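# Sort tested circuit boards into totes by light color

## Task

Remove every circuit board from its tester and drop it in the tote whose color (green or red) matches that tester's light. Any board in the wrong-colored tote fails, and so does any tote that is no longer on its bench. Each tester lid is latched by a hook that releases when its small black tab is pressed down. The testers are loose: each must end upright on its own plate, still facing its original direction. The robot must not fall over or be left tilted.

## Robot and tools

ROBOT. A Rainbow Robotics RB-Y1: a two-wheel differential base with two rear casters (it cannot move sideways), a folding leg and torso, a head with pan and tilt, and two seven-joint arms, each ending in a parallel gripper with a wrist camera whose case sticks out sideways and can collide. The base is 0.58 m wide, extends 0.10 m in front of the drive axle and 0.57 m behind it, and a spin in place sweeps a 0.58 m radius. With the starting arm pose the robot is up to 0.73 m wide (0.65 m if both forearms are rolled half a turn).

FRAMES. All positions are metres. Base frame: origin on the floor between the drive wheels, x ahead, y to the left, z up. left_hand and right_hand report the point between the finger pads, in the base frame; on the hand itself the fingers extend along -z and close along x. Reported hand positions can be off, more so at long reach or under load. base_odometry uses the base frame as it was at scene start, counts only wheel rotation (slip looks like travel, bumps can turn the robot unseen); heading is radians, left positive, -3.142 to 3.142.

move. One action per call, plus optional cameras (list from head_camera, left_wrist_camera, right_wrist_camera, all; omitted or null gives all, [] gives none) and blocking (true/omitted waits until everything rests; false returns in about 0.5 s and lets motion continue). Allowed action shapes: base and/or joints, optionally with min_time_s or contact_limits; or target, optionally with min_time_s; or contact_limits by itself. No action just returns state and images.
- base: a relative velocity command, not a destination. {"x_m_s", "turn_rad_s", "for_s"}: forward speed in m/s (negative reverses), magnitude 0.005 to 0.4 or 0; turn rate in rad/s, positive leftward, magnitude 0.02 to 1.509 or 0; duration 0.1 to 5 s. Omitted speeds are 0. Acceleration is 0.4 m/s² (turns 0.5 rad/s²), so distance is roughly speed times for_s and the robot coasts up to 1 s (turns up to 3.1 s) afterwards. If |x_m_s| + 0.27·|turn_rad_s| exceeds 0.4 both are scaled down together.
- joints: a dictionary of absolute targets keyed by joint name, radians (grippers in metres of opening, 0 to 0.1). Ranges: torso_squat_rad 0 to 1.2, torso_shift_rad -0.3 to 0.6, torso_pitch_rad -0.2 to 1.4 (positive bows forward), torso_yaw_rad -1.5 to 1.5 (raise both arms 0.2 rad or more outward first); shoulder pitch ±2.356 (negative swings forward/up); left shoulder roll 0 to 3.141, right -3.141 to 0 (outward lift); shoulder yaw ±2.094; elbow -2.617 to 0.01; forearm roll ±3.141; wrist pitch -1.57 to 1.919; hand roll ±2.705; head_pan_rad ±0.523; head_tilt_rad -0.35 to 1.57 (positive looks down). Torso combined limits: squat+shift ≤ 1.52; squat−shift+pitch ≤ 1.57; shift+0.5·pitch−0.4·squat ≤ 0.7; shift+0.3·pitch−0.5·squat ≤ 0.39.
- target: an absolute pose for one hand: side ("left"/"right"), x, y, z in metres in the base frame (-3 to 3), quat_wxyz as four numbers w,x,y,z in the printed format. It is converted once into joint angles, so the hand travels on an arc; split long moves into short steps. A target cannot start while another move is running.
- min_time_s: 0.1 to 8, the minimum duration of each arm/head/torso motion.
- contact_limits: gripper current caps in mA, keys left_gripper_m / right_gripper_m, 200 to 672.5 (default 672.5), persisting until changed; lower values grip more softly.
To grip, command an opening at least 0.005 m narrower than the object.

wait: seconds (0 to 10), cameras. Returns state; ends early once moves settle. stop: brakes all running motions (cameras optional). zoom_image: camera plus region [x0, y0, x1, y1] in pixels, top-left origin, at most 504 by 504; head images are 896x504, wrist images 644x364. finished_scene: scene (the current scene's number); irreversible, and the goal must persist without the robot.

RESULTS. The move line reads done or the worst status. Hand status: reached (within 10 mm and 2°), short (with the error) or refused (with a reason). Joint words: done, off_target (resting away from target, maybe still pushing), stopped, time_out, contact_stop (torso only), limit_stop_at_<name> (self-collision guard or limit), not_followed (arm collision check withheld the command), torque_fault, limit_stop_at_motor_heat. An uncommanded stop or a refusal cancels the remaining move, wait and finished_scene calls in that reply. lidar_m: 12 distances, 30° sectors counterclockwise starting straight ahead, seen only at 0.23 m height, '-' means nothing. motor_effort: wheel percent, bracket is peak; at rest usually under 30. wheel_motors_off 1 means the wheels are disabled. Wrist force/torque are raw, with offsets up to 16 N. Joint and external torques follow joint_positions order.

AVOID. Arms striking or squeezing each other (including fingers and camera cases; about 0.5 rad outward roll keeps hands apart). Contact torques reaching load limits (shoulders 63.7, elbow 32.7, wrist joints 22.7 N m), which freeze the robot 10 s. Motors overheating (warning at 65 °C, fault at 80 °C) from holding loads or stretched arms. Driving into furniture: the base does not stop itself, and the upper body catching a table edge can tip the robot. Heavy loads held far forward or sudden stops while driving ahead. Dropping boards, knocking testers over or off their plates, or shoving totes off benches. Occasionally a loose object gets a brief external push.

Each tool is called in YAML: its name, and indented under it one key for each argument.

## Session

move:

Scene clock: 0.00 s.
Joint torques (N m): no reading
External joint torques (N m): no reading
Motor temperatures (°C): left_arm=[29 32 30 34 39 36 41] | right_arm=[35 33 28 33 45 37 36]
Wrist force (N): no reading
Wrist torque (N m): no reading
Wrist force, peak (N): no reading
base_odometry: x=+0.000 y=+0.000 heading=+0.000
lidar_m: 2.52 2.77 1.96 1.99 2.31 2.11 2.09 2.32 2.40 2.35 2.77 2.54
base_status: not commanded
joint_positions: torso_squat_rad=+0.350 torso_shift_rad=+0.000 torso_pitch_rad=+0.000 torso_yaw_rad=+0.000 left_shoulder_pitch_rad=+0.027 left_shoulder_roll_rad=+0.018 left_shoulder_yaw_rad=-0.025 left_elbow_rad=-0.232 left_forearm_roll_rad=+0.014 left_wrist_pitch_rad=+0.031 left_hand_roll_rad=-0.041 left_gripper_m=+0.100 right_shoulder_pitch_rad=+0.035 right_shoulder_roll_rad=-0.046 right_shoulder_yaw_rad=+0.024 right_elbow_rad=-0.288 right_forearm_roll_rad=+0.041 right_wrist_pitch_rad=+0.022 right_hand_roll_rad=+0.009 right_gripper_m=+0.099 head_pan_rad=+0.000 head_tilt_rad=+0.400
joint_status: not commanded
wheel_motors_off: 0
motor_effort: left_wheel=-1 right_wheel=+3
chest: x=-0.2280 y=-0.0007 z=+1.2475 quat_wxyz=(+1.000, +0.000, +0.000, +0.000) (m; base frame)
left_hand: x=-0.1412 y=+0.2314 z=+0.5672 quat_wxyz=(+0.996, +0.009, -0.088, -0.022) (m; base frame)
right_hand: x=-0.1186 y=-0.2534 z=+0.5712 quat_wxyz=(+0.992, -0.025, -0.115, +0.034) (m; base frame)
pictures: head_camera, left_wrist_camera, right_wrist_camera

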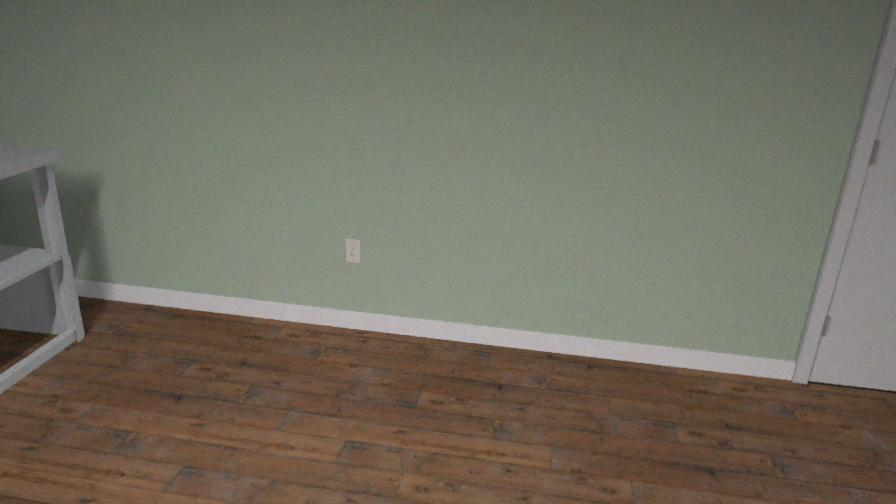

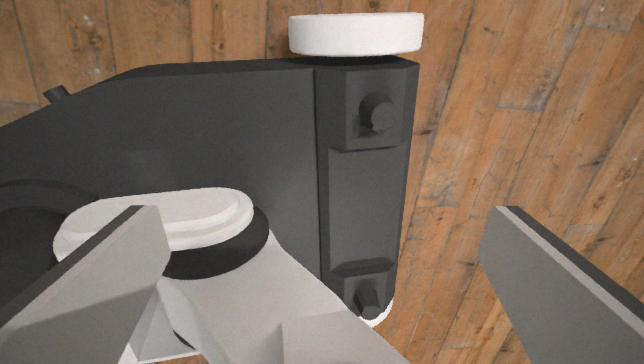

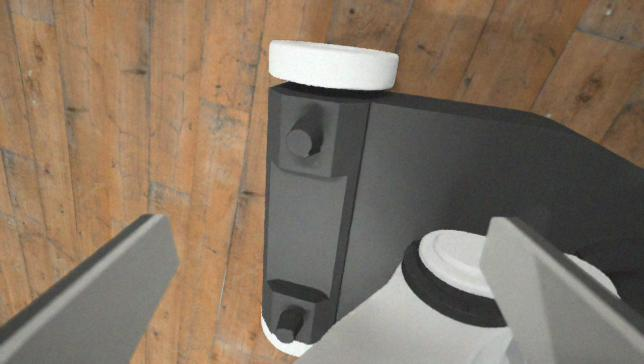

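Table is to the left. Look around.

move:
  base: {"turn_rad_s":0.6,"for_s":1.7}
  cameras: ["head_camera"]

move:
  base: {"turn_rad_s":0.6,"for_s":1.7}
  cameras: ["head_camera"]

move:
  base: {"turn_rad_s":0.6,"for_s":1.7}
  cameras: ["head_camera"]

move:
  base: {"turn_rad_s":0.6,"for_s":1.7}
  cameras: ["head_camera"]

move:
  base: {"turn_rad_s":0.6,"for_s":1.7}
  cameras: ["head_camera"]

Scene clock: 11.97 s.
Joint torques (N m): left_arm=[-2.09 0.73 0.06 -0.88 0.2 -0.43 0.13] | right_arm=[-2.27 -0.98 -0.55 -1.05 -0.12 -0.67 0.06]
External joint torques (N m): left_arm=[-0.16 0.12 0.01 0.1 0.2 0.02 0.14] | right_arm=[0.03 0.83 -0.37 0.41 -0.19 -0.14 0.05]
Wrist force (N): left_arm=[-2.6 -0.3 -9.7] | right_arm=[0.6 11.1 -12.7]
Wrist torque (N m): left_arm=[0.00 -0.45 -0.22] | right_arm=[-0.09 0.74 0.49]
Wrist force, peak (N): left_arm=[-2.8 -0.1 -9.9] | right_arm=[0.4 11.4 -12.9]
move: done
base_odometry: x=+0.000 y=+0.000 heading=+1.020
lidar_m: 1.96 1.98 2.30 2.11 2.08 2.26 2.40 2.35 2.80 2.55 2.52 2.73
base_status: done (sent for 1.7 of 1.7 s)
joint_positions: torso_squat_rad=+0.350 torso_shift_rad=+0.000 torso_pitch_rad=+0.000 torso_yaw_rad=+0.000 left_shoulder_pitch_rad=+0.027 left_shoulder_roll_rad=+0.018 left_shoulder_yaw_rad=-0.025 left_elbow_rad=-0.232 left_forearm_roll_rad=+0.014 left_wrist_pitch_rad=+0.031 left_hand_roll_rad=-0.041 left_gripper_m=+0.100 right_shoulder_pitch_rad=+0.035 right_shoulder_roll_rad=-0.046 right_shoulder_yaw_rad=+0.024 right_elbow_rad=-0.288 right_forearm_roll_rad=+0.041 right_wrist_pitch_rad=+0.022 right_hand_roll_rad=+0.009 right_gripper_m=+0.099 head_pan_rad=+0.000 head_tilt_rad=+0.400
joint_status: not commanded
wheel_motors_off: 0
motor_effort: left_wheel=+2(20) right_wheel=+4(26)
chest: x=-0.2280 y=-0.0008 z=+1.2475 quat_wxyz=(+1.000, +0.000, +0.000, +0.000) (m; base frame)
left_hand: x=-0.1412 y=+0.2314 z=+0.5672 quat_wxyz=(+0.996, +0.009, -0.088, -0.022) (m; base frame)
right_hand: x=-0.1186 y=-0.2534 z=+0.5712 quat_wxyz=(+0.992, -0.025, -0.115, +0.034) (m; base frame)
pictures: head_camera

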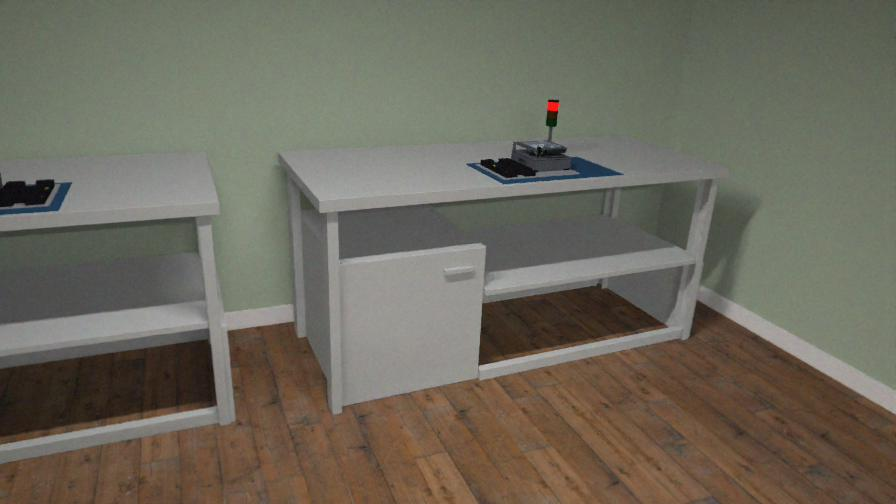

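Scene clock: 15.20 s.
Joint torques (N m): left_arm=[-1.96 0.47 0.17 -0.79 0.18 -0.48 0.09] | right_arm=[-2.23 -0.98 -0.4 -1.18 -0.1 -0.59 0]
External joint torques (N m): left_arm=[-0.03 -0.14 0.11 0.19 0.18 -0.03 0.1] | right_arm=[0.07 0.82 -0.22 0.28 -0.17 -0.06 -0.02]
Wrist force (N): left_arm=[-2.9 -0.6 -9.9] | right_arm=[0.6 11.0 -12.5]
Wrist torque (N m): left_arm=[0.02 -0.48 -0.20] | right_arm=[-0.07 0.73 0.50]
Wrist force, peak (N): left_arm=[-2.9 -0.6 -9.9] | right_arm=[0.9 11.5 -12.7]
move: done
base_odometry: x=+0.000 y=+0.000 heading=+2.039
lidar_m: 2.31 2.11 2.08 2.23 2.39 2.32 2.77 2.60 2.55 2.73 1.96 1.99
base_status: done (sent for 1.7 of 1.7 s)
joint_positions: torso_squat_rad=+0.350 torso_shift_rad=+0.000 torso_pitch_rad=+0.000 torso_yaw_rad=+0.000 left_shoulder_pitch_rad=+0.027 left_shoulder_roll_rad=+0.018 left_shoulder_yaw_rad=-0.025 left_elbow_rad=-0.232 left_forearm_roll_rad=+0.014 left_wrist_pitch_rad=+0.031 left_hand_roll_rad=-0.041 left_gripper_m=+0.100 right_shoulder_pitch_rad=+0.035 right_shoulder_roll_rad=-0.046 right_shoulder_yaw_rad=+0.024 right_elbow_rad=-0.288 right_forearm_roll_rad=+0.041 right_wrist_pitch_rad=+0.022 right_hand_roll_rad=+0.009 right_gripper_m=+0.099 head_pan_rad=+0.000 head_tilt_rad=+0.400
joint_status: not commanded
wheel_motors_off: 0
motor_effort: left_wheel=+1(15) right_wheel=+6(24)
chest: x=-0.2280 y=-0.0008 z=+1.2475 quat_wxyz=(+1.000, +0.000, +0.000, +0.000) (m; base frame)
left_hand: x=-0.1412 y=+0.2314 z=+0.5672 quat_wxyz=(+0.996, +0.009, -0.088, -0.022) (m; base frame)
right_hand: x=-0.1186 y=-0.2534 z=+0.5712 quat_wxyz=(+0.992, -0.025, -0.115, +0.034) (m; base frame)
pictures: head_camera

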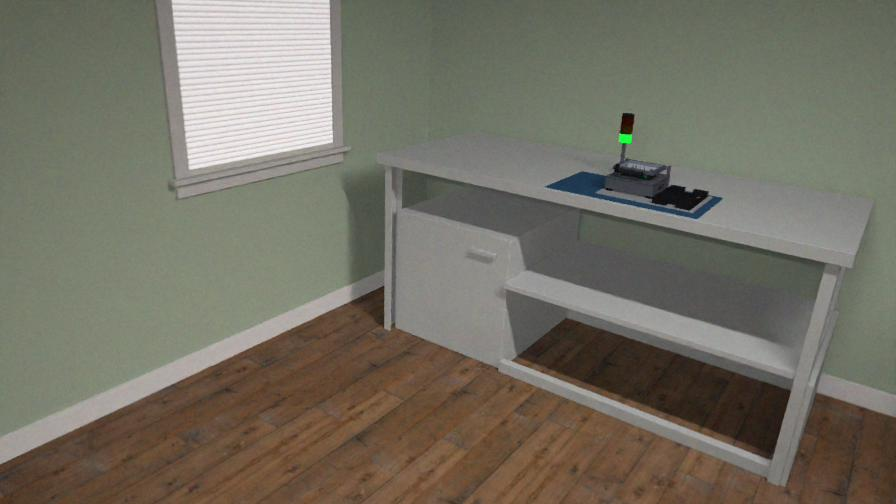

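Scene clock: 18.43 s.
Joint torques (N m): left_arm=[-1.98 0.71 0.03 -0.78 0.19 -0.44 0.06] | right_arm=[-2.09 -0.94 -0.53 -1.25 -0.16 -0.57 0.05]
External joint torques (N m): left_arm=[-0.05 0.1 -0.03 0.21 0.19 0.01 0.07] | right_arm=[0.21 0.86 -0.35 0.21 -0.23 -0.04 0.03]
Wrist force (N): left_arm=[-2.6 -0.3 -9.6] | right_arm=[0.6 11.1 -12.6]
Wrist torque (N m): left_arm=[0.01 -0.42 -0.21] | right_arm=[-0.08 0.73 0.49]
Wrist force, peak (N): left_arm=[-3.0 -0.6 -9.8] | right_arm=[0.9 11.2 -12.8]
move: done
base_odometry: x=+0.000 y=+0.000 heading=+3.059
lidar_m: 2.08 2.21 2.40 2.32 2.77 2.58 2.52 2.69 1.99 1.99 2.31 2.14
base_status: done (sent for 1.7 of 1.7 s)
joint_positions: torso_squat_rad=+0.350 torso_shift_rad=+0.000 torso_pitch_rad=+0.000 torso_yaw_rad=+0.000 left_shoulder_pitch_rad=+0.027 left_shoulder_roll_rad=+0.018 left_shoulder_yaw_rad=-0.025 left_elbow_rad=-0.232 left_forearm_roll_rad=+0.014 left_wrist_pitch_rad=+0.031 left_hand_roll_rad=-0.041 left_gripper_m=+0.100 right_shoulder_pitch_rad=+0.035 right_shoulder_roll_rad=-0.046 right_shoulder_yaw_rad=+0.024 right_elbow_rad=-0.288 right_forearm_roll_rad=+0.041 right_wrist_pitch_rad=+0.022 right_hand_roll_rad=+0.009 right_gripper_m=+0.099 head_pan_rad=+0.000 head_tilt_rad=+0.400
joint_status: not commanded
wheel_motors_off: 0
motor_effort: left_wheel=+2(16) right_wheel=+5(23)
chest: x=-0.2280 y=-0.0008 z=+1.2475 quat_wxyz=(+1.000, +0.000, +0.000, +0.000) (m; base frame)
left_hand: x=-0.1412 y=+0.2314 z=+0.5672 quat_wxyz=(+0.996, +0.009, -0.088, -0.022) (m; base frame)
right_hand: x=-0.1186 y=-0.2534 z=+0.5712 quat_wxyz=(+0.992, -0.025, -0.115, +0.034) (m; base frame)
pictures: head_camera

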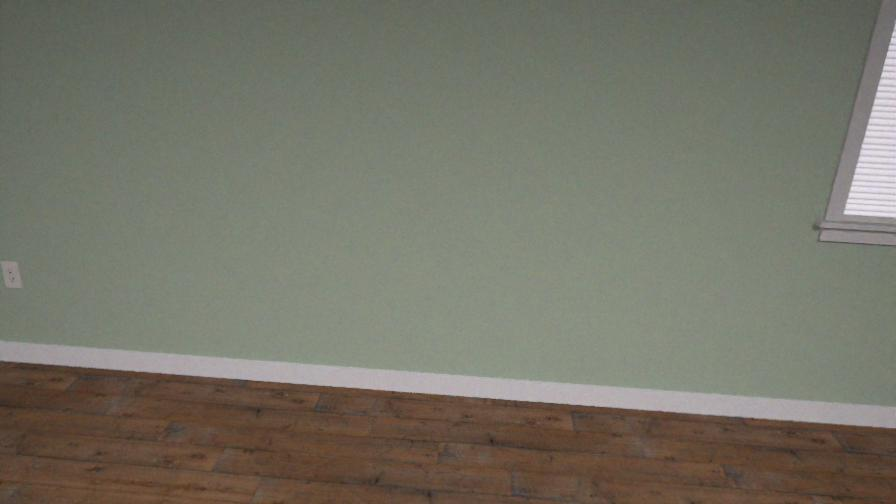

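Scene clock: 21.67 s.
Joint torques (N m): left_arm=[-1.99 0.62 0.16 -0.85 0.17 -0.48 0.14] | right_arm=[-2.3 -0.89 -0.57 -1.19 -0.21 -0.52 0.04]
External joint torques (N m): left_arm=[-0.05 0.01 0.11 0.13 0.16 -0.02 0.14] | right_arm=[0 0.91 -0.39 0.27 -0.27 0.01 0.03]
Wrist force (N): left_arm=[-2.9 -0.3 -9.5] | right_arm=[0.6 11.0 -12.6]
Wrist torque (N m): left_arm=[-0.01 -0.47 -0.21] | right_arm=[-0.08 0.73 0.50]
Wrist force, peak (N): left_arm=[-2.6 -0.4 -10.0] | right_arm=[0.6 11.1 -13.0]
move: done
base_odometry: x=+0.000 y=+0.000 heading=-2.204
lidar_m: 2.42 2.32 2.77 2.59 2.52 2.63 2.04 1.99 2.34 2.15 2.09 2.18
base_status: done (sent for 1.7 of 1.7 s)
joint_positions: torso_squat_rad=+0.350 torso_shift_rad=+0.000 torso_pitch_rad=+0.000 torso_yaw_rad=+0.000 left_shoulder_pitch_rad=+0.027 left_shoulder_roll_rad=+0.018 left_shoulder_yaw_rad=-0.025 left_elbow_rad=-0.232 left_forearm_roll_rad=+0.014 left_wrist_pitch_rad=+0.031 left_hand_roll_rad=-0.041 left_gripper_m=+0.100 right_shoulder_pitch_rad=+0.035 right_shoulder_roll_rad=-0.046 right_shoulder_yaw_rad=+0.024 right_elbow_rad=-0.288 right_forearm_roll_rad=+0.041 right_wrist_pitch_rad=+0.022 right_hand_roll_rad=+0.009 right_gripper_m=+0.099 head_pan_rad=+0.000 head_tilt_rad=+0.400
joint_status: not commanded
wheel_motors_off: 0
motor_effort: left_wheel=+1(14) right_wheel=+4(24)
chest: x=-0.2280 y=-0.0008 z=+1.2475 quat_wxyz=(+1.000, +0.000, +0.000, +0.000) (m; base frame)
left_hand: x=-0.1412 y=+0.2314 z=+0.5672 quat_wxyz=(+0.996, +0.009, -0.088, -0.022) (m; base frame)
right_hand: x=-0.1186 y=-0.2534 z=+0.5712 quat_wxyz=(+0.992, -0.025, -0.115, +0.034) (m; base frame)
pictures: head_camera

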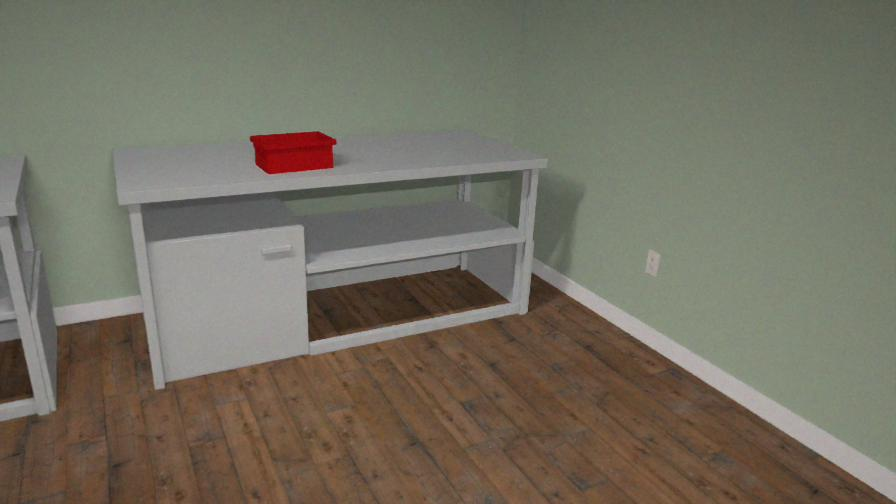

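Scene clock: 24.90 s.
Joint torques (N m): left_arm=[-2.08 0.57 -0.16 -0.87 0.25 -0.45 0.04] | right_arm=[-2.07 -0.9 -0.56 -1.2 -0.18 -0.59 0.11]
External joint torques (N m): left_arm=[-0.14 -0.04 -0.21 0.11 0.25 0 0.05] | right_arm=[0.23 0.9 -0.38 0.27 -0.25 -0.07 0.1]
Wrist force (N): left_arm=[-2.6 -0.3 -9.6] | right_arm=[0.7 11.1 -12.1]
Wrist torque (N m): left_arm=[-0.01 -0.44 -0.22] | right_arm=[-0.10 0.75 0.52]
Wrist force, peak (N): left_arm=[-2.8 -0.4 -10.0] | right_arm=[0.9 11.5 -12.8]
move: done
base_odometry: x=+0.000 y=+0.000 heading=-1.185
lidar_m: 2.77 2.61 2.52 2.61 2.03 1.96 2.31 2.20 2.11 2.19 2.86 2.32
base_status: done (sent for 1.7 of 1.7 s)
joint_positions: torso_squat_rad=+0.350 torso_shift_rad=+0.000 torso_pitch_rad=+0.000 torso_yaw_rad=+0.000 left_shoulder_pitch_rad=+0.027 left_shoulder_roll_rad=+0.018 left_shoulder_yaw_rad=-0.025 left_elbow_rad=-0.232 left_forearm_roll_rad=+0.014 left_wrist_pitch_rad=+0.031 left_hand_roll_rad=-0.041 left_gripper_m=+0.100 right_shoulder_pitch_rad=+0.035 right_shoulder_roll_rad=-0.046 right_shoulder_yaw_rad=+0.024 right_elbow_rad=-0.288 right_forearm_roll_rad=+0.041 right_wrist_pitch_rad=+0.022 right_hand_roll_rad=+0.009 right_gripper_m=+0.099 head_pan_rad=+0.000 head_tilt_rad=+0.400
joint_status: not commanded
wheel_motors_off: 0
motor_effort: left_wheel=+0(16) right_wheel=+5(25)
chest: x=-0.2280 y=-0.0008 z=+1.2475 quat_wxyz=(+1.000, +0.000, +0.000, +0.000) (m; base frame)
left_hand: x=-0.1412 y=+0.2314 z=+0.5672 quat_wxyz=(+0.996, +0.009, -0.088, -0.022) (m; base frame)
right_hand: x=-0.1186 y=-0.2534 z=+0.5712 quat_wxyz=(+0.992, -0.025, -0.115, +0.034) (m; base frame)
pictures: head_camera

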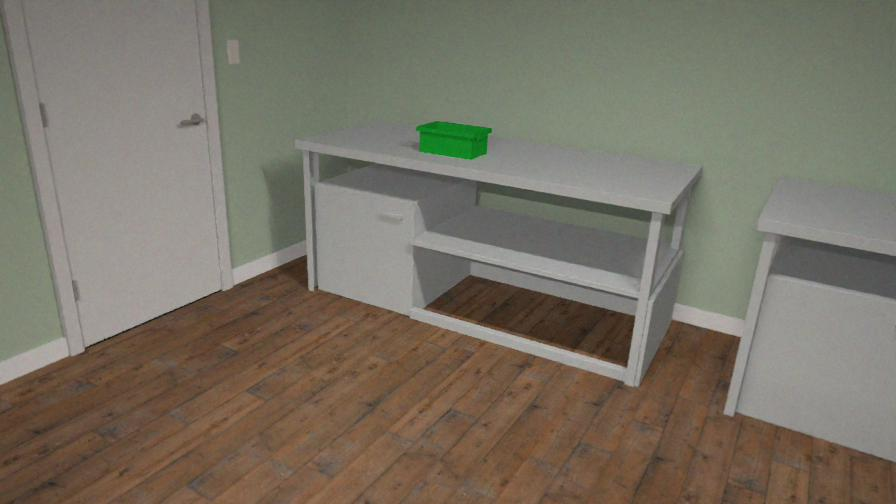

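move:
  base: {"turn_rad_s":0.6,"for_s":3.033}
  cameras: []

move:
  base: {"x_m_s":0.4,"for_s":5}
  cameras: []

move:
  base: {"turn_rad_s":0.5,"for_s":1.6}
  joints: {"head_tilt_rad":0.6}
  cameras: ["head_camera"]

Scene clock: 54.47 s.
Joint torques (N m): left_arm=[-2.2 0.8 0.04 -0.86 0.19 -0.42 0.12] | right_arm=[-2.53 -0.83 -0.19 -1.13 -0.14 -0.65 0.03]
External joint torques (N m): left_arm=[-0.27 0.18 -0.02 0.12 0.19 0.03 0.13] | right_arm=[-0.23 0.98 -0.01 0.33 -0.21 -0.12 0.01]
Wrist force (N): left_arm=[-2.8 -0.4 -9.6] | right_arm=[0.8 11.2 -12.6]
Wrist torque (N m): left_arm=[-0.01 -0.46 -0.20] | right_arm=[-0.11 0.76 0.50]
Wrist force, peak (N): left_arm=[-2.6 -0.2 -10.1] | right_arm=[0.7 11.5 -12.8]
move: done
base_odometry: x=+0.000 y=+0.000 heading=+0.635
lidar_m: 2.88 1.96 1.98 2.31 2.09 2.09 2.39 2.38 2.35 2.80 2.53 2.52
base_status: done (sent for 3.03 of 3.03 s)
joint_positions: torso_squat_rad=+0.350 torso_shift_rad=+0.000 torso_pitch_rad=+0.000 torso_yaw_rad=+0.000 left_shoulder_pitch_rad=+0.027 left_shoulder_roll_rad=+0.018 left_shoulder_yaw_rad=-0.025 left_elbow_rad=-0.232 left_forearm_roll_rad=+0.014 left_wrist_pitch_rad=+0.031 left_hand_roll_rad=-0.041 left_gripper_m=+0.100 right_shoulder_pitch_rad=+0.035 right_shoulder_roll_rad=-0.046 right_shoulder_yaw_rad=+0.024 right_elbow_rad=-0.288 right_forearm_roll_rad=+0.041 right_wrist_pitch_rad=+0.022 right_hand_roll_rad=+0.009 right_gripper_m=+0.099 head_pan_rad=+0.000 head_tilt_rad=+0.400
joint_status: not commanded
wheel_motors_off: 0
motor_effort: left_wheel=+1(16) right_wheel=+4(24)
chest: x=-0.2280 y=-0.0008 z=+1.2475 quat_wxyz=(+1.000, +0.000, +0.000, +0.000) (m; base frame)
left_hand: x=-0.1412 y=+0.2314 z=+0.5672 quat_wxyz=(+0.996, +0.009, -0.088, -0.022) (m; base frame)
right_hand: x=-0.1186 y=-0.2534 z=+0.5712 quat_wxyz=(+0.992, -0.025, -0.115, +0.034) (m; base frame)
pictures: none
No camera images: "cameras" was empty.

Scene clock: 61.00 s.
Joint torques (N m): left_arm=[-1.66 0.68 0.04 -0.79 0.16 -0.44 0.14] | right_arm=[-2.04 -1.03 -0.59 -1.18 -0.12 -0.51 0.07]
External joint torques (N m): left_arm=[0.27 0.08 -0.02 0.19 0.16 0.01 0.15] | right_arm=[0.25 0.78 -0.42 0.28 -0.18 0.02 0.05]
Wrist force (N): left_arm=[-2.7 -0.4 -9.6] | right_arm=[0.9 11.2 -12.7]
Wrist torque (N m): left_arm=[0.00 -0.45 -0.21] | right_arm=[-0.11 0.77 0.48]
Wrist force, peak (N): left_arm=[-2.7 -0.4 -10.0] | right_arm=[1.0 11.3 -13.0]
move: done
base_odometry: x=+1.610 y=+1.187 heading=+0.636
lidar_m: 0.87 1.25 0.90 0.72 1.12 3.53 4.04 3.86 2.30 1.27 1.08 1.07
base_status: done (sent for 5 of 5 s)
joint_positions: torso_squat_rad=+0.350 torso_shift_rad=+0.000 torso_pitch_rad=+0.000 torso_yaw_rad=+0.000 left_shoulder_pitch_rad=+0.026 left_shoulder_roll_rad=+0.018 left_shoulder_yaw_rad=-0.025 left_elbow_rad=-0.232 left_forearm_roll_rad=+0.014 left_wrist_pitch_rad=+0.031 left_hand_roll_rad=-0.041 left_gripper_m=+0.100 right_shoulder_pitch_rad=+0.035 right_shoulder_roll_rad=-0.046 right_shoulder_yaw_rad=+0.024 right_elbow_rad=-0.288 right_forearm_roll_rad=+0.041 right_wrist_pitch_rad=+0.022 right_hand_roll_rad=+0.009 right_gripper_m=+0.099 head_pan_rad=+0.000 head_tilt_rad=+0.400
joint_status: not commanded
wheel_motors_off: 0
motor_effort: left_wheel=+1(31) right_wheel=-3(29)
chest: x=-0.2280 y=-0.0008 z=+1.2475 quat_wxyz=(+1.000, +0.000, +0.000, +0.000) (m; base frame)
left_hand: x=-0.1412 y=+0.2314 z=+0.5672 quat_wxyz=(+0.996, +0.009, -0.088, -0.022) (m; base frame)
right_hand: x=-0.1186 y=-0.2534 z=+0.5712 quat_wxyz=(+0.992, -0.025, -0.115, +0.034) (m; base frame)
pictures: none
No camera images: "cameras" was empty.

Scene clock: 63.90 s.
Joint torques (N m): left_arm=[-1.84 0.68 -0.05 -0.85 0.23 -0.43 0.1] | right_arm=[-2.11 -0.8 -0.58 -1.24 -0.15 -0.53 0.06]
External joint torques (N m): left_arm=[0.1 0.07 -0.1 0.14 0.23 0.02 0.11] | right_arm=[0.19 1 -0.41 0.22 -0.22 0 0.05]
Wrist force (N): left_arm=[-2.6 -0.3 -9.6] | right_arm=[1.1 11.0 -12.7]
Wrist torque (N m): left_arm=[0.00 -0.43 -0.20] | right_arm=[-0.07 0.81 0.50]
Wrist force, peak (N): left_arm=[-2.8 -0.5 -9.9] | right_arm=[0.8 11.3 -12.9]
move: done
base_odometry: x=+1.610 y=+1.187 heading=+1.435
lidar_m: 1.24 0.72 0.81 2.63 3.65 3.85 3.70 1.59 1.15 1.10 0.88 0.93
base_status: done (sent for 1.6 of 1.6 s)
joint_positions: torso_squat_rad=+0.350 torso_shift_rad=+0.000 torso_pitch_rad=+0.000 torso_yaw_rad=+0.000 left_shoulder_pitch_rad=+0.026 left_shoulder_roll_rad=+0.018 left_shoulder_yaw_rad=-0.025 left_elbow_rad=-0.232 left_forearm_roll_rad=+0.014 left_wrist_pitch_rad=+0.031 left_hand_roll_rad=-0.041 left_gripper_m=+0.100 right_shoulder_pitch_rad=+0.035 right_shoulder_roll_rad=-0.046 right_shoulder_yaw_rad=+0.024 right_elbow_rad=-0.288 right_forearm_roll_rad=+0.041 right_wrist_pitch_rad=+0.022 right_hand_roll_rad=+0.009 right_gripper_m=+0.099 head_pan_rad=+0.000 head_tilt_rad=+0.600
joint_status: all done
wheel_motors_off: 0
motor_effort: left_wheel=+1(30) right_wheel=+3(28)
chest: x=-0.2280 y=-0.0008 z=+1.2475 quat_wxyz=(+1.000, +0.000, +0.000, +0.000) (m; base frame)
left_hand: x=-0.1412 y=+0.2314 z=+0.5672 quat_wxyz=(+0.996, +0.009, -0.088, -0.022) (m; base frame)
right_hand: x=-0.1186 y=-0.2534 z=+0.5712 quat_wxyz=(+0.992, -0.025, -0.115, +0.034) (m; base frame)
pictures: head_camera
camera_calibration:
head_camera: T_world_to_cam=[[0.0154794, -0.998761, 0.0472875, -0.0678484], [-0.531406, -0.0482786, -0.84574, 1.17365], [0.846976, -0.0120373, -0.531495, 0.882784], [0, 0, 0, 1]] pos_world=[-0.122964, -0.000475981, 1.465]

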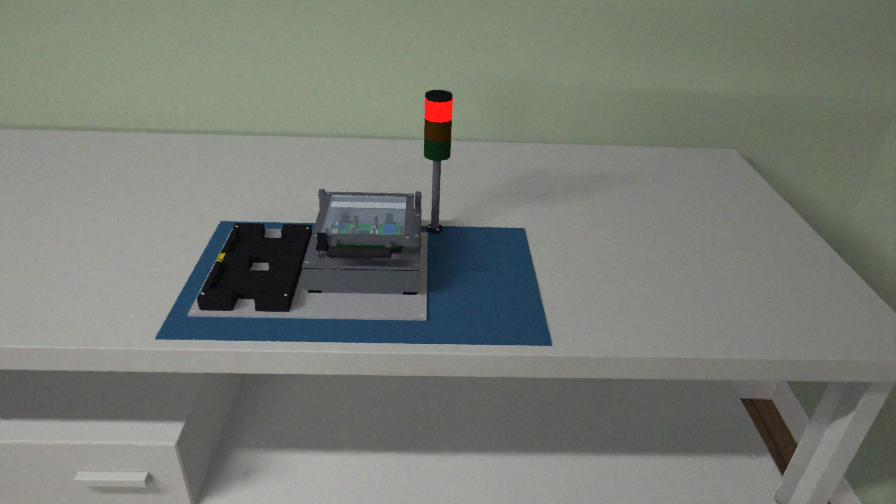

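zoom_image:
  camera: "head_camera"
  region: [150, 80, 560, 350]

move:
  base: {"x_m_s":0.3,"for_s":1.0}
  joints: {"head_tilt_rad":0.85,"torso_pitch_rad":0.3}
  cameras: ["head_camera"]

zoom_image:
  camera: "head_camera"
  region: [220, 80, 520, 330]

Scaled by 1.229 from the camera's 896x504 image, which has a finer 1280x720 frame.

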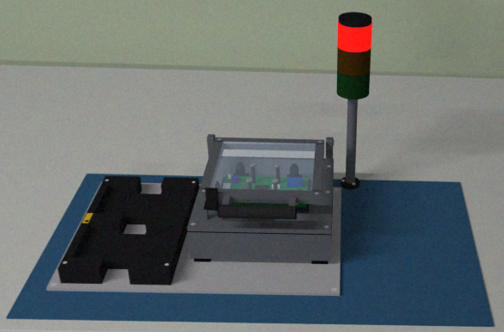

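Scene clock: 72.00 s.
Joint torques (N m): left_arm=[6.27 0.58 0.11 2.11 0.18 0.12 0.07] | right_arm=[6.13 -1.37 -0.82 1.74 -0.23 -0.01 -0.03]
External joint torques (N m): left_arm=[0.09 -0.07 0.03 -0.1 0.18 -0.02 0.06] | right_arm=[-0.37 0.45 -0.52 -0.11 -0.22 -0.1 -0.02]
Wrist force (N): left_arm=[-0.9 -0.2 -9.6] | right_arm=[2.6 10.9 -12.8]
Wrist torque (N m): left_arm=[-0.01 -0.35 -0.21] | right_arm=[-0.07 0.86 0.51]
Wrist force, peak (N): left_arm=[-2.8 -0.3 -10.0] | right_arm=[2.8 11.1 -13.1]
move: done
base_odometry: x=+1.650 y=+1.484 heading=+1.436
lidar_m: 0.94 0.61 0.51 1.04 3.66 4.26 4.00 1.58 1.16 1.10 0.71 0.95
base_status: done (sent for 1 of 1 s)
joint_positions: torso_squat_rad=+0.350 torso_shift_rad=+0.000 torso_pitch_rad=+0.300 torso_yaw_rad=+0.000 left_shoulder_pitch_rad=+0.027 left_shoulder_roll_rad=+0.018 left_shoulder_yaw_rad=-0.025 left_elbow_rad=-0.232 left_forearm_roll_rad=+0.014 left_wrist_pitch_rad=+0.031 left_hand_roll_rad=-0.041 left_gripper_m=+0.100 right_shoulder_pitch_rad=+0.035 right_shoulder_roll_rad=-0.046 right_shoulder_yaw_rad=+0.024 right_elbow_rad=-0.288 right_forearm_roll_rad=+0.041 right_wrist_pitch_rad=+0.022 right_hand_roll_rad=+0.009 right_gripper_m=+0.099 head_pan_rad=+0.000 head_tilt_rad=+0.850
joint_status: all done
wheel_motors_off: 0
motor_effort: left_wheel=+1(31) right_wheel=-4(31)
chest: x=-0.1365 y=-0.0007 z=+1.2337 quat_wxyz=(+0.989, +0.000, +0.149, +0.000) (m; base frame)
left_hand: x=-0.2547 y=+0.2314 z=+0.5582 quat_wxyz=(+0.998, +0.006, +0.062, -0.023) (m; base frame)
right_hand: x=-0.2319 y=-0.2534 z=+0.5553 quat_wxyz=(+0.999, -0.019, +0.034, +0.038) (m; base frame)
pictures: head_camera
camera_calibration:
head_camera: T_world_to_cam=[[0.0383152, -0.998751, 0.0320839, -0.0458661], [-0.895084, -0.048577, -0.443244, 0.637093], [0.444249, -0.0117348, -0.895827, 1.23448], [0, 0, 0, 1]] pos_world=[0.0235945, -0.000374394, 1.38974]

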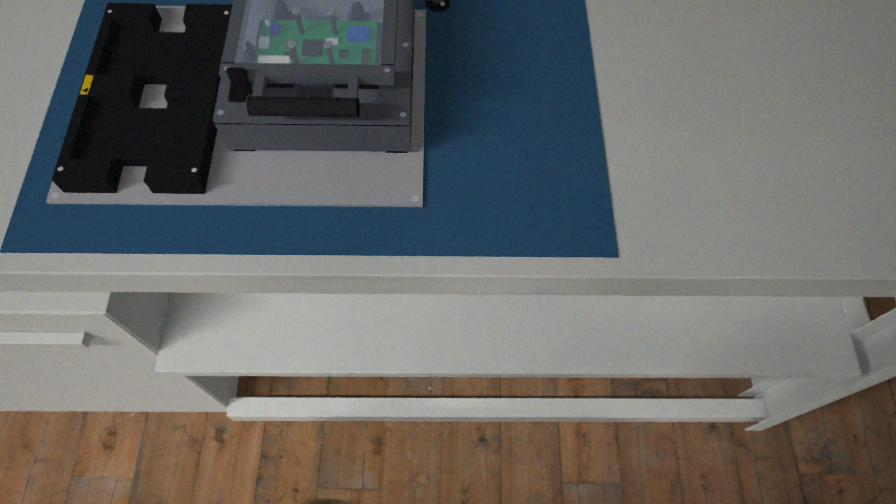

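Scaled by 1.680 from the camera's 896x504 image, which has a finer 1280x720 frame.

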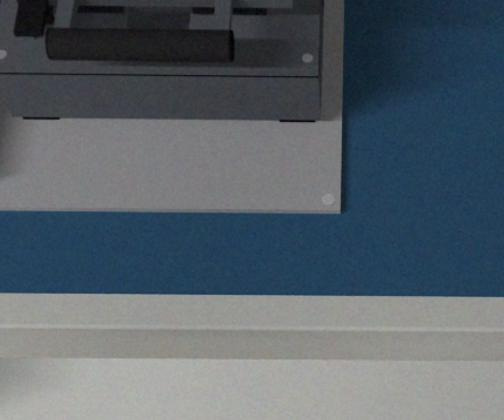

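move:
  joints: {"head_tilt_rad":0.6}
  cameras: ["head_camera"]

zoom_image:
  camera: "head_camera"
  region: [190, 90, 470, 300]

Scene clock: 78.70 s.
Joint torques (N m): left_arm=[6 0.65 0.14 2.05 0.23 0.05 0.09] | right_arm=[6.04 -1.12 -0.43 1.75 -0.25 0.02 -0.01]
External joint torques (N m): left_arm=[-0.18 0 0.06 -0.16 0.23 -0.08 0.08] | right_arm=[-0.46 0.69 -0.13 -0.09 -0.23 -0.07 -0.01]
Wrist force (N): left_arm=[-0.9 -0.3 -9.8] | right_arm=[2.8 11.2 -12.5]
Wrist torque (N m): left_arm=[0.00 -0.36 -0.22] | right_arm=[-0.11 0.89 0.52]
Wrist force, peak (N): left_arm=[-1.1 0.1 -9.9] | right_arm=[2.6 11.2 -13.0]
move: done
base_odometry: x=+1.650 y=+1.484 heading=+1.436
lidar_m: 0.94 0.61 0.50 1.04 3.65 4.26 4.00 1.58 1.15 1.10 0.70 0.95
base_status: not commanded
joint_positions: torso_squat_rad=+0.350 torso_shift_rad=+0.000 torso_pitch_rad=+0.300 torso_yaw_rad=+0.000 left_shoulder_pitch_rad=+0.027 left_shoulder_roll_rad=+0.018 left_shoulder_yaw_rad=-0.025 left_elbow_rad=-0.232 left_forearm_roll_rad=+0.014 left_wrist_pitch_rad=+0.031 left_hand_roll_rad=-0.041 left_gripper_m=+0.100 right_shoulder_pitch_rad=+0.035 right_shoulder_roll_rad=-0.046 right_shoulder_yaw_rad=+0.024 right_elbow_rad=-0.288 right_forearm_roll_rad=+0.041 right_wrist_pitch_rad=+0.022 right_hand_roll_rad=+0.009 right_gripper_m=+0.099 head_pan_rad=+0.000 head_tilt_rad=+0.600
joint_status: all done
wheel_motors_off: 0
motor_effort: left_wheel=+0(2) right_wheel=-3(5)
chest: x=-0.1365 y=-0.0007 z=+1.2337 quat_wxyz=(+0.989, +0.000, +0.149, +0.000) (m; base frame)
left_hand: x=-0.2547 y=+0.2314 z=+0.5582 quat_wxyz=(+0.998, +0.006, +0.062, -0.023) (m; base frame)
right_hand: x=-0.2319 y=-0.2534 z=+0.5553 quat_wxyz=(+0.999, -0.019, +0.034, +0.038) (m; base frame)
pictures: head_camera
camera_calibration:
head_camera: T_world_to_cam=[[0.0289688, -0.998759, 0.0405096, -0.0583254], [-0.757642, -0.0483747, -0.650876, 0.939307], [0.652028, -0.0118367, -0.758103, 1.05089], [0, 0, 0, 1]] pos_world=[0.0281374, -0.000375299, 1.41042]

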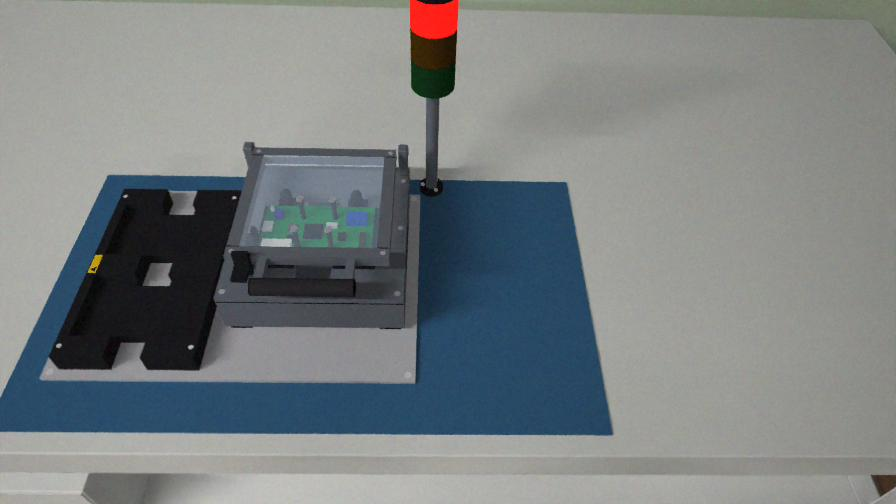

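Scaled by 1.800 from the camera's 896x504 image, which has a finer 1280x720 frame.

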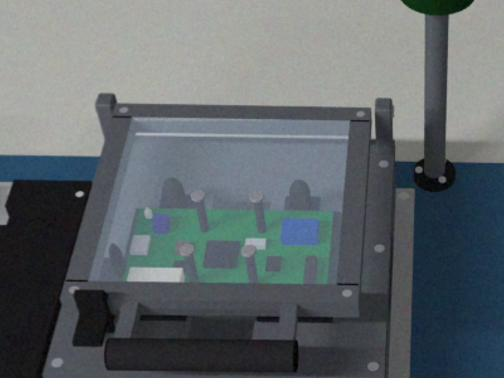

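move:
  target: {"side":"left","x":0.05,"y":0.32,"z":1.1,"quat_wxyz":[1,0,0,0]}
  cameras: []

move:
  target: {"side":"left","x":0.36,"y":0.2,"z":1.15,"quat_wxyz":[1,0,0,0]}
  cameras: ["head_camera","left_wrist_camera"]

zoom_image:
  camera: "left_wrist_camera"
  region: [150, 0, 600, 364]

Scene clock: 98.07 s.
Joint torques (N m): left_arm=[-2.66 -2.83 7.25 2.45 0.11 -0.18 -0.04] | right_arm=[6.13 -1.01 -0.75 1.84 -0.26 0.01 -0.01]
External joint torques (N m): left_arm=[0.63 0.64 0.75 0.67 0.04 -0.13 -0.04] | right_arm=[-0.37 0.81 -0.45 0 -0.25 -0.08 0]
Wrist force (N): left_arm=[-1.8 0.2 -9.9] | right_arm=[2.6 10.8 -12.6]
Wrist torque (N m): left_arm=[-0.05 -0.41 -0.22] | right_arm=[-0.05 0.87 0.53]
Wrist force, peak (N): left_arm=[-4.4 -1.9 -9.8] | right_arm=[2.7 11.4 -13.1]
move: done
base_odometry: x=+1.650 y=+1.484 heading=+1.436
lidar_m: 0.95 0.60 0.50 1.04 3.65 4.26 4.00 1.58 1.14 1.10 0.71 0.96
base_status: not commanded
joint_positions: torso_squat_rad=+0.350 torso_shift_rad=+0.000 torso_pitch_rad=+0.300 torso_yaw_rad=+0.000 left_shoulder_pitch_rad=+1.451 left_shoulder_roll_rad=+1.622 left_shoulder_yaw_rad=+1.627 left_elbow_rad=-2.617 left_forearm_roll_rad=+1.765 left_wrist_pitch_rad=+1.236 left_hand_roll_rad=+0.795 left_gripper_m=+0.100 right_shoulder_pitch_rad=+0.035 right_shoulder_roll_rad=-0.046 right_shoulder_yaw_rad=+0.024 right_elbow_rad=-0.288 right_forearm_roll_rad=+0.041 right_wrist_pitch_rad=+0.022 right_hand_roll_rad=+0.009 right_gripper_m=+0.099 head_pan_rad=+0.000 head_tilt_rad=+0.600
joint_status: all done
wheel_motors_off: 0
motor_effort: left_wheel=+3(4) right_wheel=-5(6)
chest: x=-0.1365 y=-0.0008 z=+1.2337 quat_wxyz=(+0.989, +0.000, +0.149, +0.000) (m; base frame)
left_hand: x=+0.0504 y=+0.3202 z=+1.1001 quat_wxyz=(+1.000, -0.006, +0.010, +0.000) (m; base frame)
left_hand_status: reached (checked arc, as near as the solve gets, planned for 2.7 s): 0 mm and 1.4 deg off.
right_hand: x=-0.2319 y=-0.2534 z=+0.5553 quat_wxyz=(+0.999, -0.019, +0.034, +0.038) (m; base frame)
pictures: none
No camera images: "cameras" was empty.

Scene clock: 100.27 s.
Joint torques (N m): left_arm=[-20.4 -7.2 9.4 2.63 0.28 0.18 -0.1] | right_arm=[6.19 -1.15 -0.55 1.82 -0.21 -0.03 -0.02]
External joint torques (N m): left_arm=[1.44 0.3 0.4 0.73 0.26 0.27 -0.1] | right_arm=[-0.31 0.67 -0.26 -0.02 -0.2 -0.12 -0.01]
Wrist force (N): left_arm=[-1.9 0.5 -10.1] | right_arm=[2.6 11.0 -12.7]
Wrist torque (N m): left_arm=[-0.06 -0.39 -0.21] | right_arm=[-0.08 0.85 0.51]
Wrist force, peak (N): left_arm=[-3.1 -0.4 -10.6] | right_arm=[2.9 11.3 -13.1]
move: done
base_odometry: x=+1.650 y=+1.484 heading=+1.436
lidar_m: 0.94 0.61 0.51 1.04 3.65 4.26 4.00 1.57 1.15 1.11 0.71 0.95
base_status: not commanded
joint_positions: torso_squat_rad=+0.350 torso_shift_rad=+0.000 torso_pitch_rad=+0.300 torso_yaw_rad=+0.000 left_shoulder_pitch_rad=+1.239 left_shoulder_roll_rad=+2.817 left_shoulder_yaw_rad=+1.766 left_elbow_rad=-1.187 left_forearm_roll_rad=+1.791 left_wrist_pitch_rad=+1.587 left_hand_roll_rad=+0.648 left_gripper_m=+0.100 right_shoulder_pitch_rad=+0.035 right_shoulder_roll_rad=-0.046 right_shoulder_yaw_rad=+0.024 right_elbow_rad=-0.288 right_forearm_roll_rad=+0.041 right_wrist_pitch_rad=+0.022 right_hand_roll_rad=+0.009 right_gripper_m=+0.099 head_pan_rad=+0.000 head_tilt_rad=+0.600
joint_status: all done
wheel_motors_off: 0
motor_effort: left_wheel=+3(5) right_wheel=-4(5)
chest: x=-0.1366 y=-0.0008 z=+1.2337 quat_wxyz=(+0.989, +0.000, +0.149, +0.000) (m; base frame)
left_hand: x=+0.3591 y=+0.1997 z=+1.1501 quat_wxyz=(+1.000, -0.001, -0.004, +0.000) (m; base frame)
left_hand_status: reached (checked arc, planned for 1.8 s): 1 mm and 0.5 deg off.
right_hand: x=-0.2319 y=-0.2534 z=+0.5553 quat_wxyz=(+0.999, -0.019, +0.034, +0.038) (m; base frame)
pictures: head_camera, left_wrist_camera
camera_calibration:
head_camera: T_world_to_cam=[[0.0289037, -0.998758, 0.0405899, -0.0584341], [-0.757595, -0.0483786, -0.65093, 0.939307], [0.652085, -0.0119364, -0.758052, 1.05088], [0, 0, 0, 1]] pos_world=[0.0280375, -0.00037545, 1.41042]
left_wrist_camera: T_world_to_cam=[[0.999857, 0.016224, -0.00473997, -0.358175], [0.0164635, -0.871348, 0.49039, -0.361628], [0.00382591, -0.490398, -0.87149, 1.1679], [0, 0, 0, 1]] pos_world=[0.359609, 0.263442, 1.19345]

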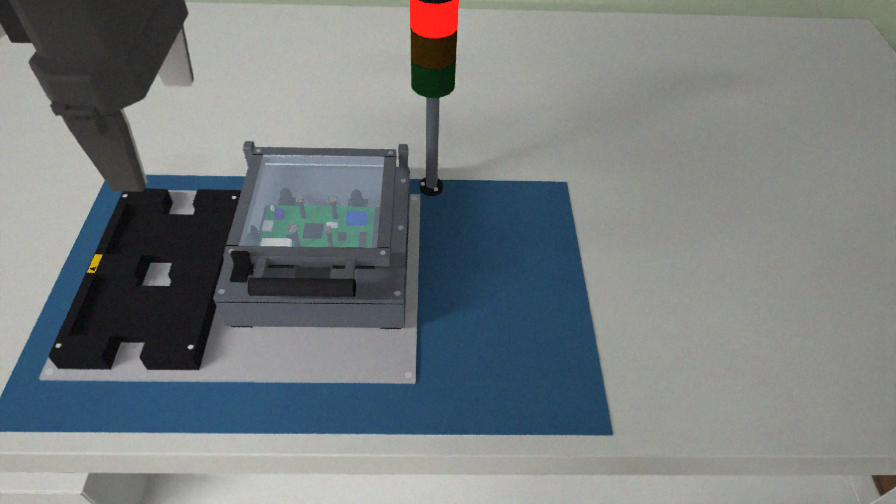

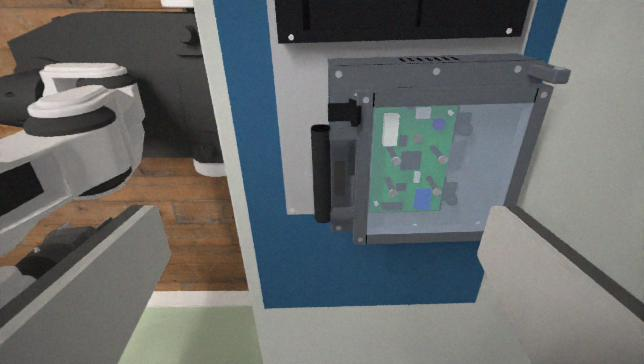

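Scaled by 1.120 from the camera's 644x364 image, which has a finer 920x520 frame.

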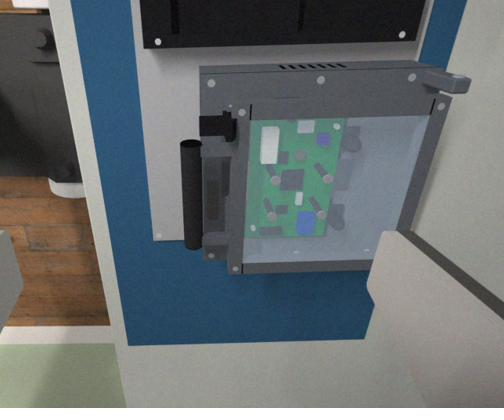

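move:
  target: {"side":"left","x":0.37,"y":0.19,"z":1.06,"quat_wxyz":[1,0,0,0]}
  cameras: []

move:
  joints: {"left_gripper_m":0.0}
  cameras: ["head_camera","left_wrist_camera"]

zoom_image:
  camera: "head_camera"
  region: [130, 120, 430, 300]

Scene clock: 119.67 s.
Joint torques (N m): left_arm=[-21.97 -7.87 8.73 2.39 0.18 0.05 -0.1] | right_arm=[6 -1 -0.26 1.84 -0.3 0 -0.08]
External joint torques (N m): left_arm=[0.75 0.6 0.02 0.85 0.16 0.13 -0.1] | right_arm=[-0.5 0.82 0.03 -0.01 -0.29 -0.09 -0.07]
Wrist force (N): left_arm=[-2.0 0.0 -9.6] | right_arm=[3.1 10.7 -12.7]
Wrist torque (N m): left_arm=[0.01 -0.42 -0.20] | right_arm=[-0.06 0.91 0.51]
Wrist force, peak (N): left_arm=[-2.2 -0.5 -11.2] | right_arm=[2.8 11.3 -12.9]
move: done
base_odometry: x=+1.650 y=+1.484 heading=+1.436
lidar_m: 0.94 0.61 0.51 1.04 3.65 4.26 4.00 1.58 1.15 1.10 0.70 0.95
base_status: not commanded
joint_positions: torso_squat_rad=+0.350 torso_shift_rad=+0.000 torso_pitch_rad=+0.300 torso_yaw_rad=+0.000 left_shoulder_pitch_rad=+1.381 left_shoulder_roll_rad=+2.927 left_shoulder_yaw_rad=+1.715 left_elbow_rad=-1.119 left_forearm_roll_rad=+1.728 left_wrist_pitch_rad=+1.419 left_hand_roll_rad=+0.634 left_gripper_m=+0.100 right_shoulder_pitch_rad=+0.035 right_shoulder_roll_rad=-0.046 right_shoulder_yaw_rad=+0.024 right_elbow_rad=-0.288 right_forearm_roll_rad=+0.041 right_wrist_pitch_rad=+0.022 right_hand_roll_rad=+0.009 right_gripper_m=+0.099 head_pan_rad=+0.000 head_tilt_rad=+0.600
joint_status: all done
wheel_motors_off: 0
motor_effort: left_wheel=+5(5) right_wheel=-3(4)
chest: x=-0.1366 y=-0.0007 z=+1.2337 quat_wxyz=(+0.989, +0.000, +0.149, +0.000) (m; base frame)
left_hand: x=+0.3699 y=+0.1900 z=+1.0599 quat_wxyz=(+1.000, +0.000, +0.000, +0.000) (m; base frame)
left_hand_status: reached (checked arc, planned for 0.4 s): 0 mm and 0.0 deg off.
right_hand: x=-0.2319 y=-0.2534 z=+0.5553 quat_wxyz=(+0.999, -0.019, +0.034, +0.038) (m; base frame)
pictures: none
No camera images: "cameras" was empty.

Scene clock: 121.37 s.
Joint torques (N m): left_arm=[-22.2 -7.92 8.59 2.33 0.24 0.05 -0.15] | right_arm=[5.88 -1.07 -0.58 1.63 -0.19 0.03 0.01]
External joint torques (N m): left_arm=[0.53 0.55 -0.12 0.8 0.22 0.12 -0.15] | right_arm=[-0.62 0.75 -0.29 -0.22 -0.17 -0.06 0.01]
Wrist force (N): left_arm=[-2.0 0.2 -9.8] | right_arm=[2.5 11.0 -12.5]
Wrist torque (N m): left_arm=[-0.04 -0.41 -0.19] | right_arm=[-0.08 0.84 0.52]
Wrist force, peak (N): left_arm=[-2.0 0.0 -10.0] | right_arm=[3.0 11.3 -13.0]
move: done
base_odometry: x=+1.650 y=+1.484 heading=+1.436
lidar_m: 0.94 0.61 0.50 1.04 3.65 4.25 4.00 1.58 1.15 1.10 0.70 0.95
base_status: not commanded
joint_positions: torso_squat_rad=+0.350 torso_shift_rad=+0.000 torso_pitch_rad=+0.300 torso_yaw_rad=+0.000 left_shoulder_pitch_rad=+1.381 left_shoulder_roll_rad=+2.927 left_shoulder_yaw_rad=+1.715 left_elbow_rad=-1.119 left_forearm_roll_rad=+1.728 left_wrist_pitch_rad=+1.419 left_hand_roll_rad=+0.634 left_gripper_m=+0.000 right_shoulder_pitch_rad=+0.035 right_shoulder_roll_rad=-0.046 right_shoulder_yaw_rad=+0.024 right_elbow_rad=-0.288 right_forearm_roll_rad=+0.041 right_wrist_pitch_rad=+0.022 right_hand_roll_rad=+0.009 right_gripper_m=+0.099 head_pan_rad=+0.000 head_tilt_rad=+0.600
joint_status: all done
wheel_motors_off: 0
motor_effort: left_wheel=+5(5) right_wheel=-3(5)
chest: x=-0.1366 y=-0.0007 z=+1.2337 quat_wxyz=(+0.989, +0.000, +0.149, +0.000) (m; base frame)
left_hand: x=+0.3699 y=+0.1900 z=+1.0599 quat_wxyz=(+1.000, +0.000, +0.000, +0.000) (m; base frame)
right_hand: x=-0.2319 y=-0.2534 z=+0.5553 quat_wxyz=(+0.999, -0.019, +0.034, +0.038) (m; base frame)
pictures: head_camera, left_wrist_camera
camera_calibration:
head_camera: T_world_to_cam=[[0.0289037, -0.998758, 0.0405899, -0.0584341], [-0.757595, -0.0483786, -0.65093, 0.939307], [0.652085, -0.0119364, -0.758052, 1.05088], [0, 0, 0, 1]] pos_world=[0.0280375, -0.00037545, 1.41042]
left_wrist_camera: T_world_to_cam=[[0.999809, 0.0154295, -0.0120152, -0.361343], [0.0193329, -0.872364, 0.488475, -0.324893], [-0.00294471, -0.488614, -0.872495, 1.08778], [0, 0, 0, 1]] pos_world=[0.370758, 0.253655, 1.10344]

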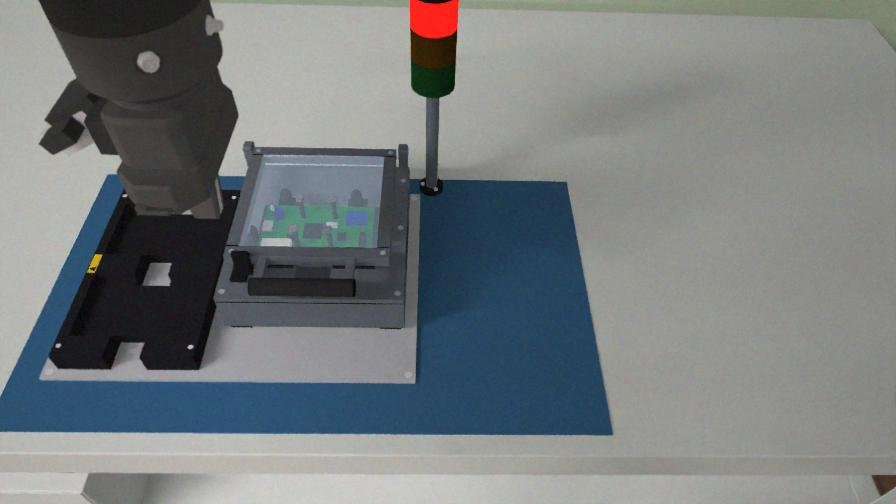

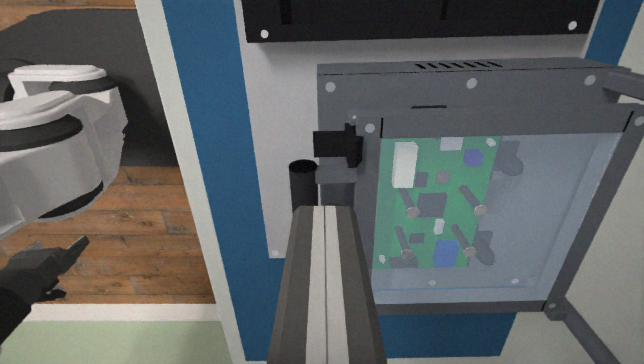

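Scaled by 1.680 from the camera's 896x504 image, which has a finer 1280x720 frame.

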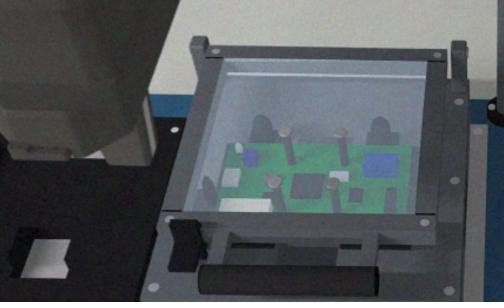

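move:
  target: {"side":"left","x":0.366,"y":0.192,"z":1.0,"quat_wxyz":[1,0,0,0]}
  cameras: ["head_camera","left_wrist_camera"]

zoom_image:
  camera: "head_camera"
  region: [130, 120, 430, 300]

zoom_image:
  camera: "left_wrist_camera"
  region: [200, 60, 460, 260]

Scene clock: 141.67 s.
Joint torques (N m): left_arm=[-21.89 -7.46 8.5 2.09 0.25 -0.11 0.05] | right_arm=[5.77 -0.86 -0.66 1.83 -0.21 -0.03 0.07]
External joint torques (N m): left_arm=[0.75 1.34 0.01 0.81 0.23 -0.04 0.05] | right_arm=[-0.73 0.95 -0.37 -0.02 -0.19 -0.11 0.07]
Wrist force (N): left_arm=[-2.0 0.1 -9.8] | right_arm=[2.7 11.2 -12.8]
Wrist torque (N m): left_arm=[-0.04 -0.44 -0.21] | right_arm=[-0.11 0.88 0.53]
Wrist force, peak (N): left_arm=[-2.2 0.0 -11.0] | right_arm=[2.8 11.3 -13.1]
move: done
base_odometry: x=+1.650 y=+1.484 heading=+1.436
lidar_m: 0.95 0.61 0.51 1.04 3.65 4.26 4.00 1.58 1.15 1.10 0.71 0.95
base_status: not commanded
joint_positions: torso_squat_rad=+0.350 torso_shift_rad=+0.000 torso_pitch_rad=+0.300 torso_yaw_rad=+0.000 left_shoulder_pitch_rad=+1.481 left_shoulder_roll_rad=+2.969 left_shoulder_yaw_rad=+1.682 left_elbow_rad=-1.105 left_forearm_roll_rad=+1.683 left_wrist_pitch_rad=+1.301 left_hand_roll_rad=+0.636 left_gripper_m=+0.000 right_shoulder_pitch_rad=+0.035 right_shoulder_roll_rad=-0.046 right_shoulder_yaw_rad=+0.024 right_elbow_rad=-0.288 right_forearm_roll_rad=+0.041 right_wrist_pitch_rad=+0.022 right_hand_roll_rad=+0.009 right_gripper_m=+0.099 head_pan_rad=+0.000 head_tilt_rad=+0.600
joint_status: all done
wheel_motors_off: 0
motor_effort: left_wheel=+3(5) right_wheel=-4(4)
chest: x=-0.1366 y=-0.0007 z=+1.2337 quat_wxyz=(+0.989, +0.000, +0.149, +0.000) (m; base frame)
left_hand: x=+0.3656 y=+0.1922 z=+1.0002 quat_wxyz=(+1.000, +0.000, -0.001, +0.000) (m; base frame)
left_hand_status: reached (checked arc, planned for 0.4 s): 1 mm and 0.1 deg off.
right_hand: x=-0.2320 y=-0.2534 z=+0.5553 quat_wxyz=(+0.999, -0.019, +0.034, +0.038) (m; base frame)
pictures: head_camera, left_wrist_camera
camera_calibration:
head_camera: T_world_to_cam=[[0.0289799, -0.998753, 0.0406544, -0.0585268], [-0.757591, -0.0484784, -0.650926, 0.939301], [0.652085, -0.0119356, -0.758052, 1.05088], [0, 0, 0, 1]] pos_world=[0.0280373, -0.000375085, 1.41042]
left_wrist_camera: T_world_to_cam=[[0.999817, 0.0155524, -0.011166, -0.358621], [0.0190248, -0.872471, 0.488296, -0.293399], [-0.00214784, -0.488419, -0.872607, 1.03653], [0, 0, 0, 1]] pos_world=[0.366364, 0.255857, 1.04375]

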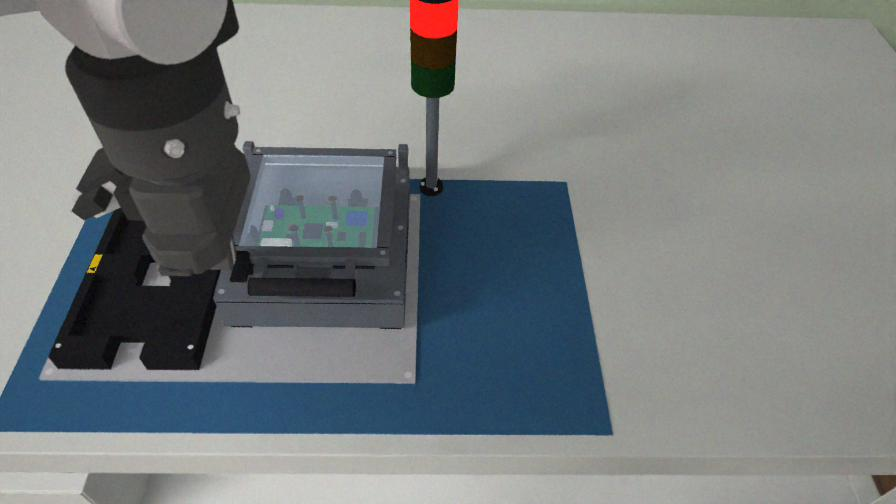

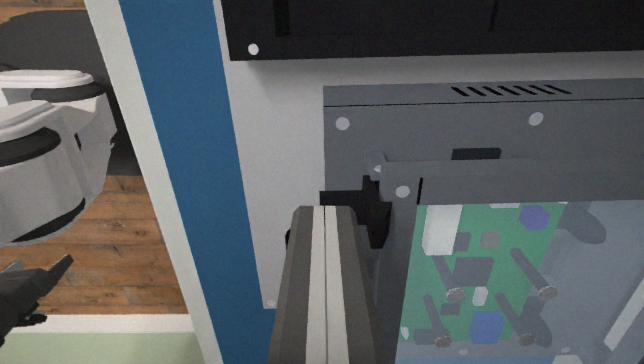

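Scaled by 1.680 from the camera's 896x504 image, which has a finer 1280x720 frame.

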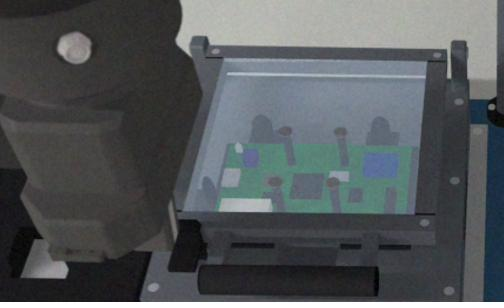

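Scaled by 1.938 from the camera's 644x364 image, which has a finer 920x520 frame.

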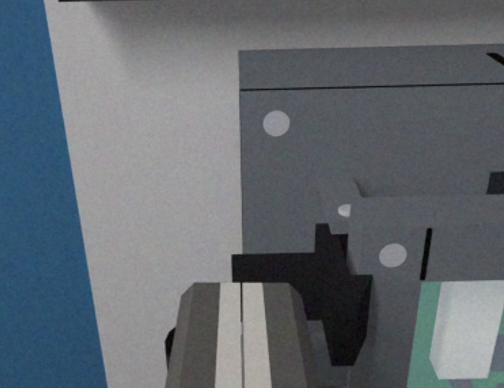

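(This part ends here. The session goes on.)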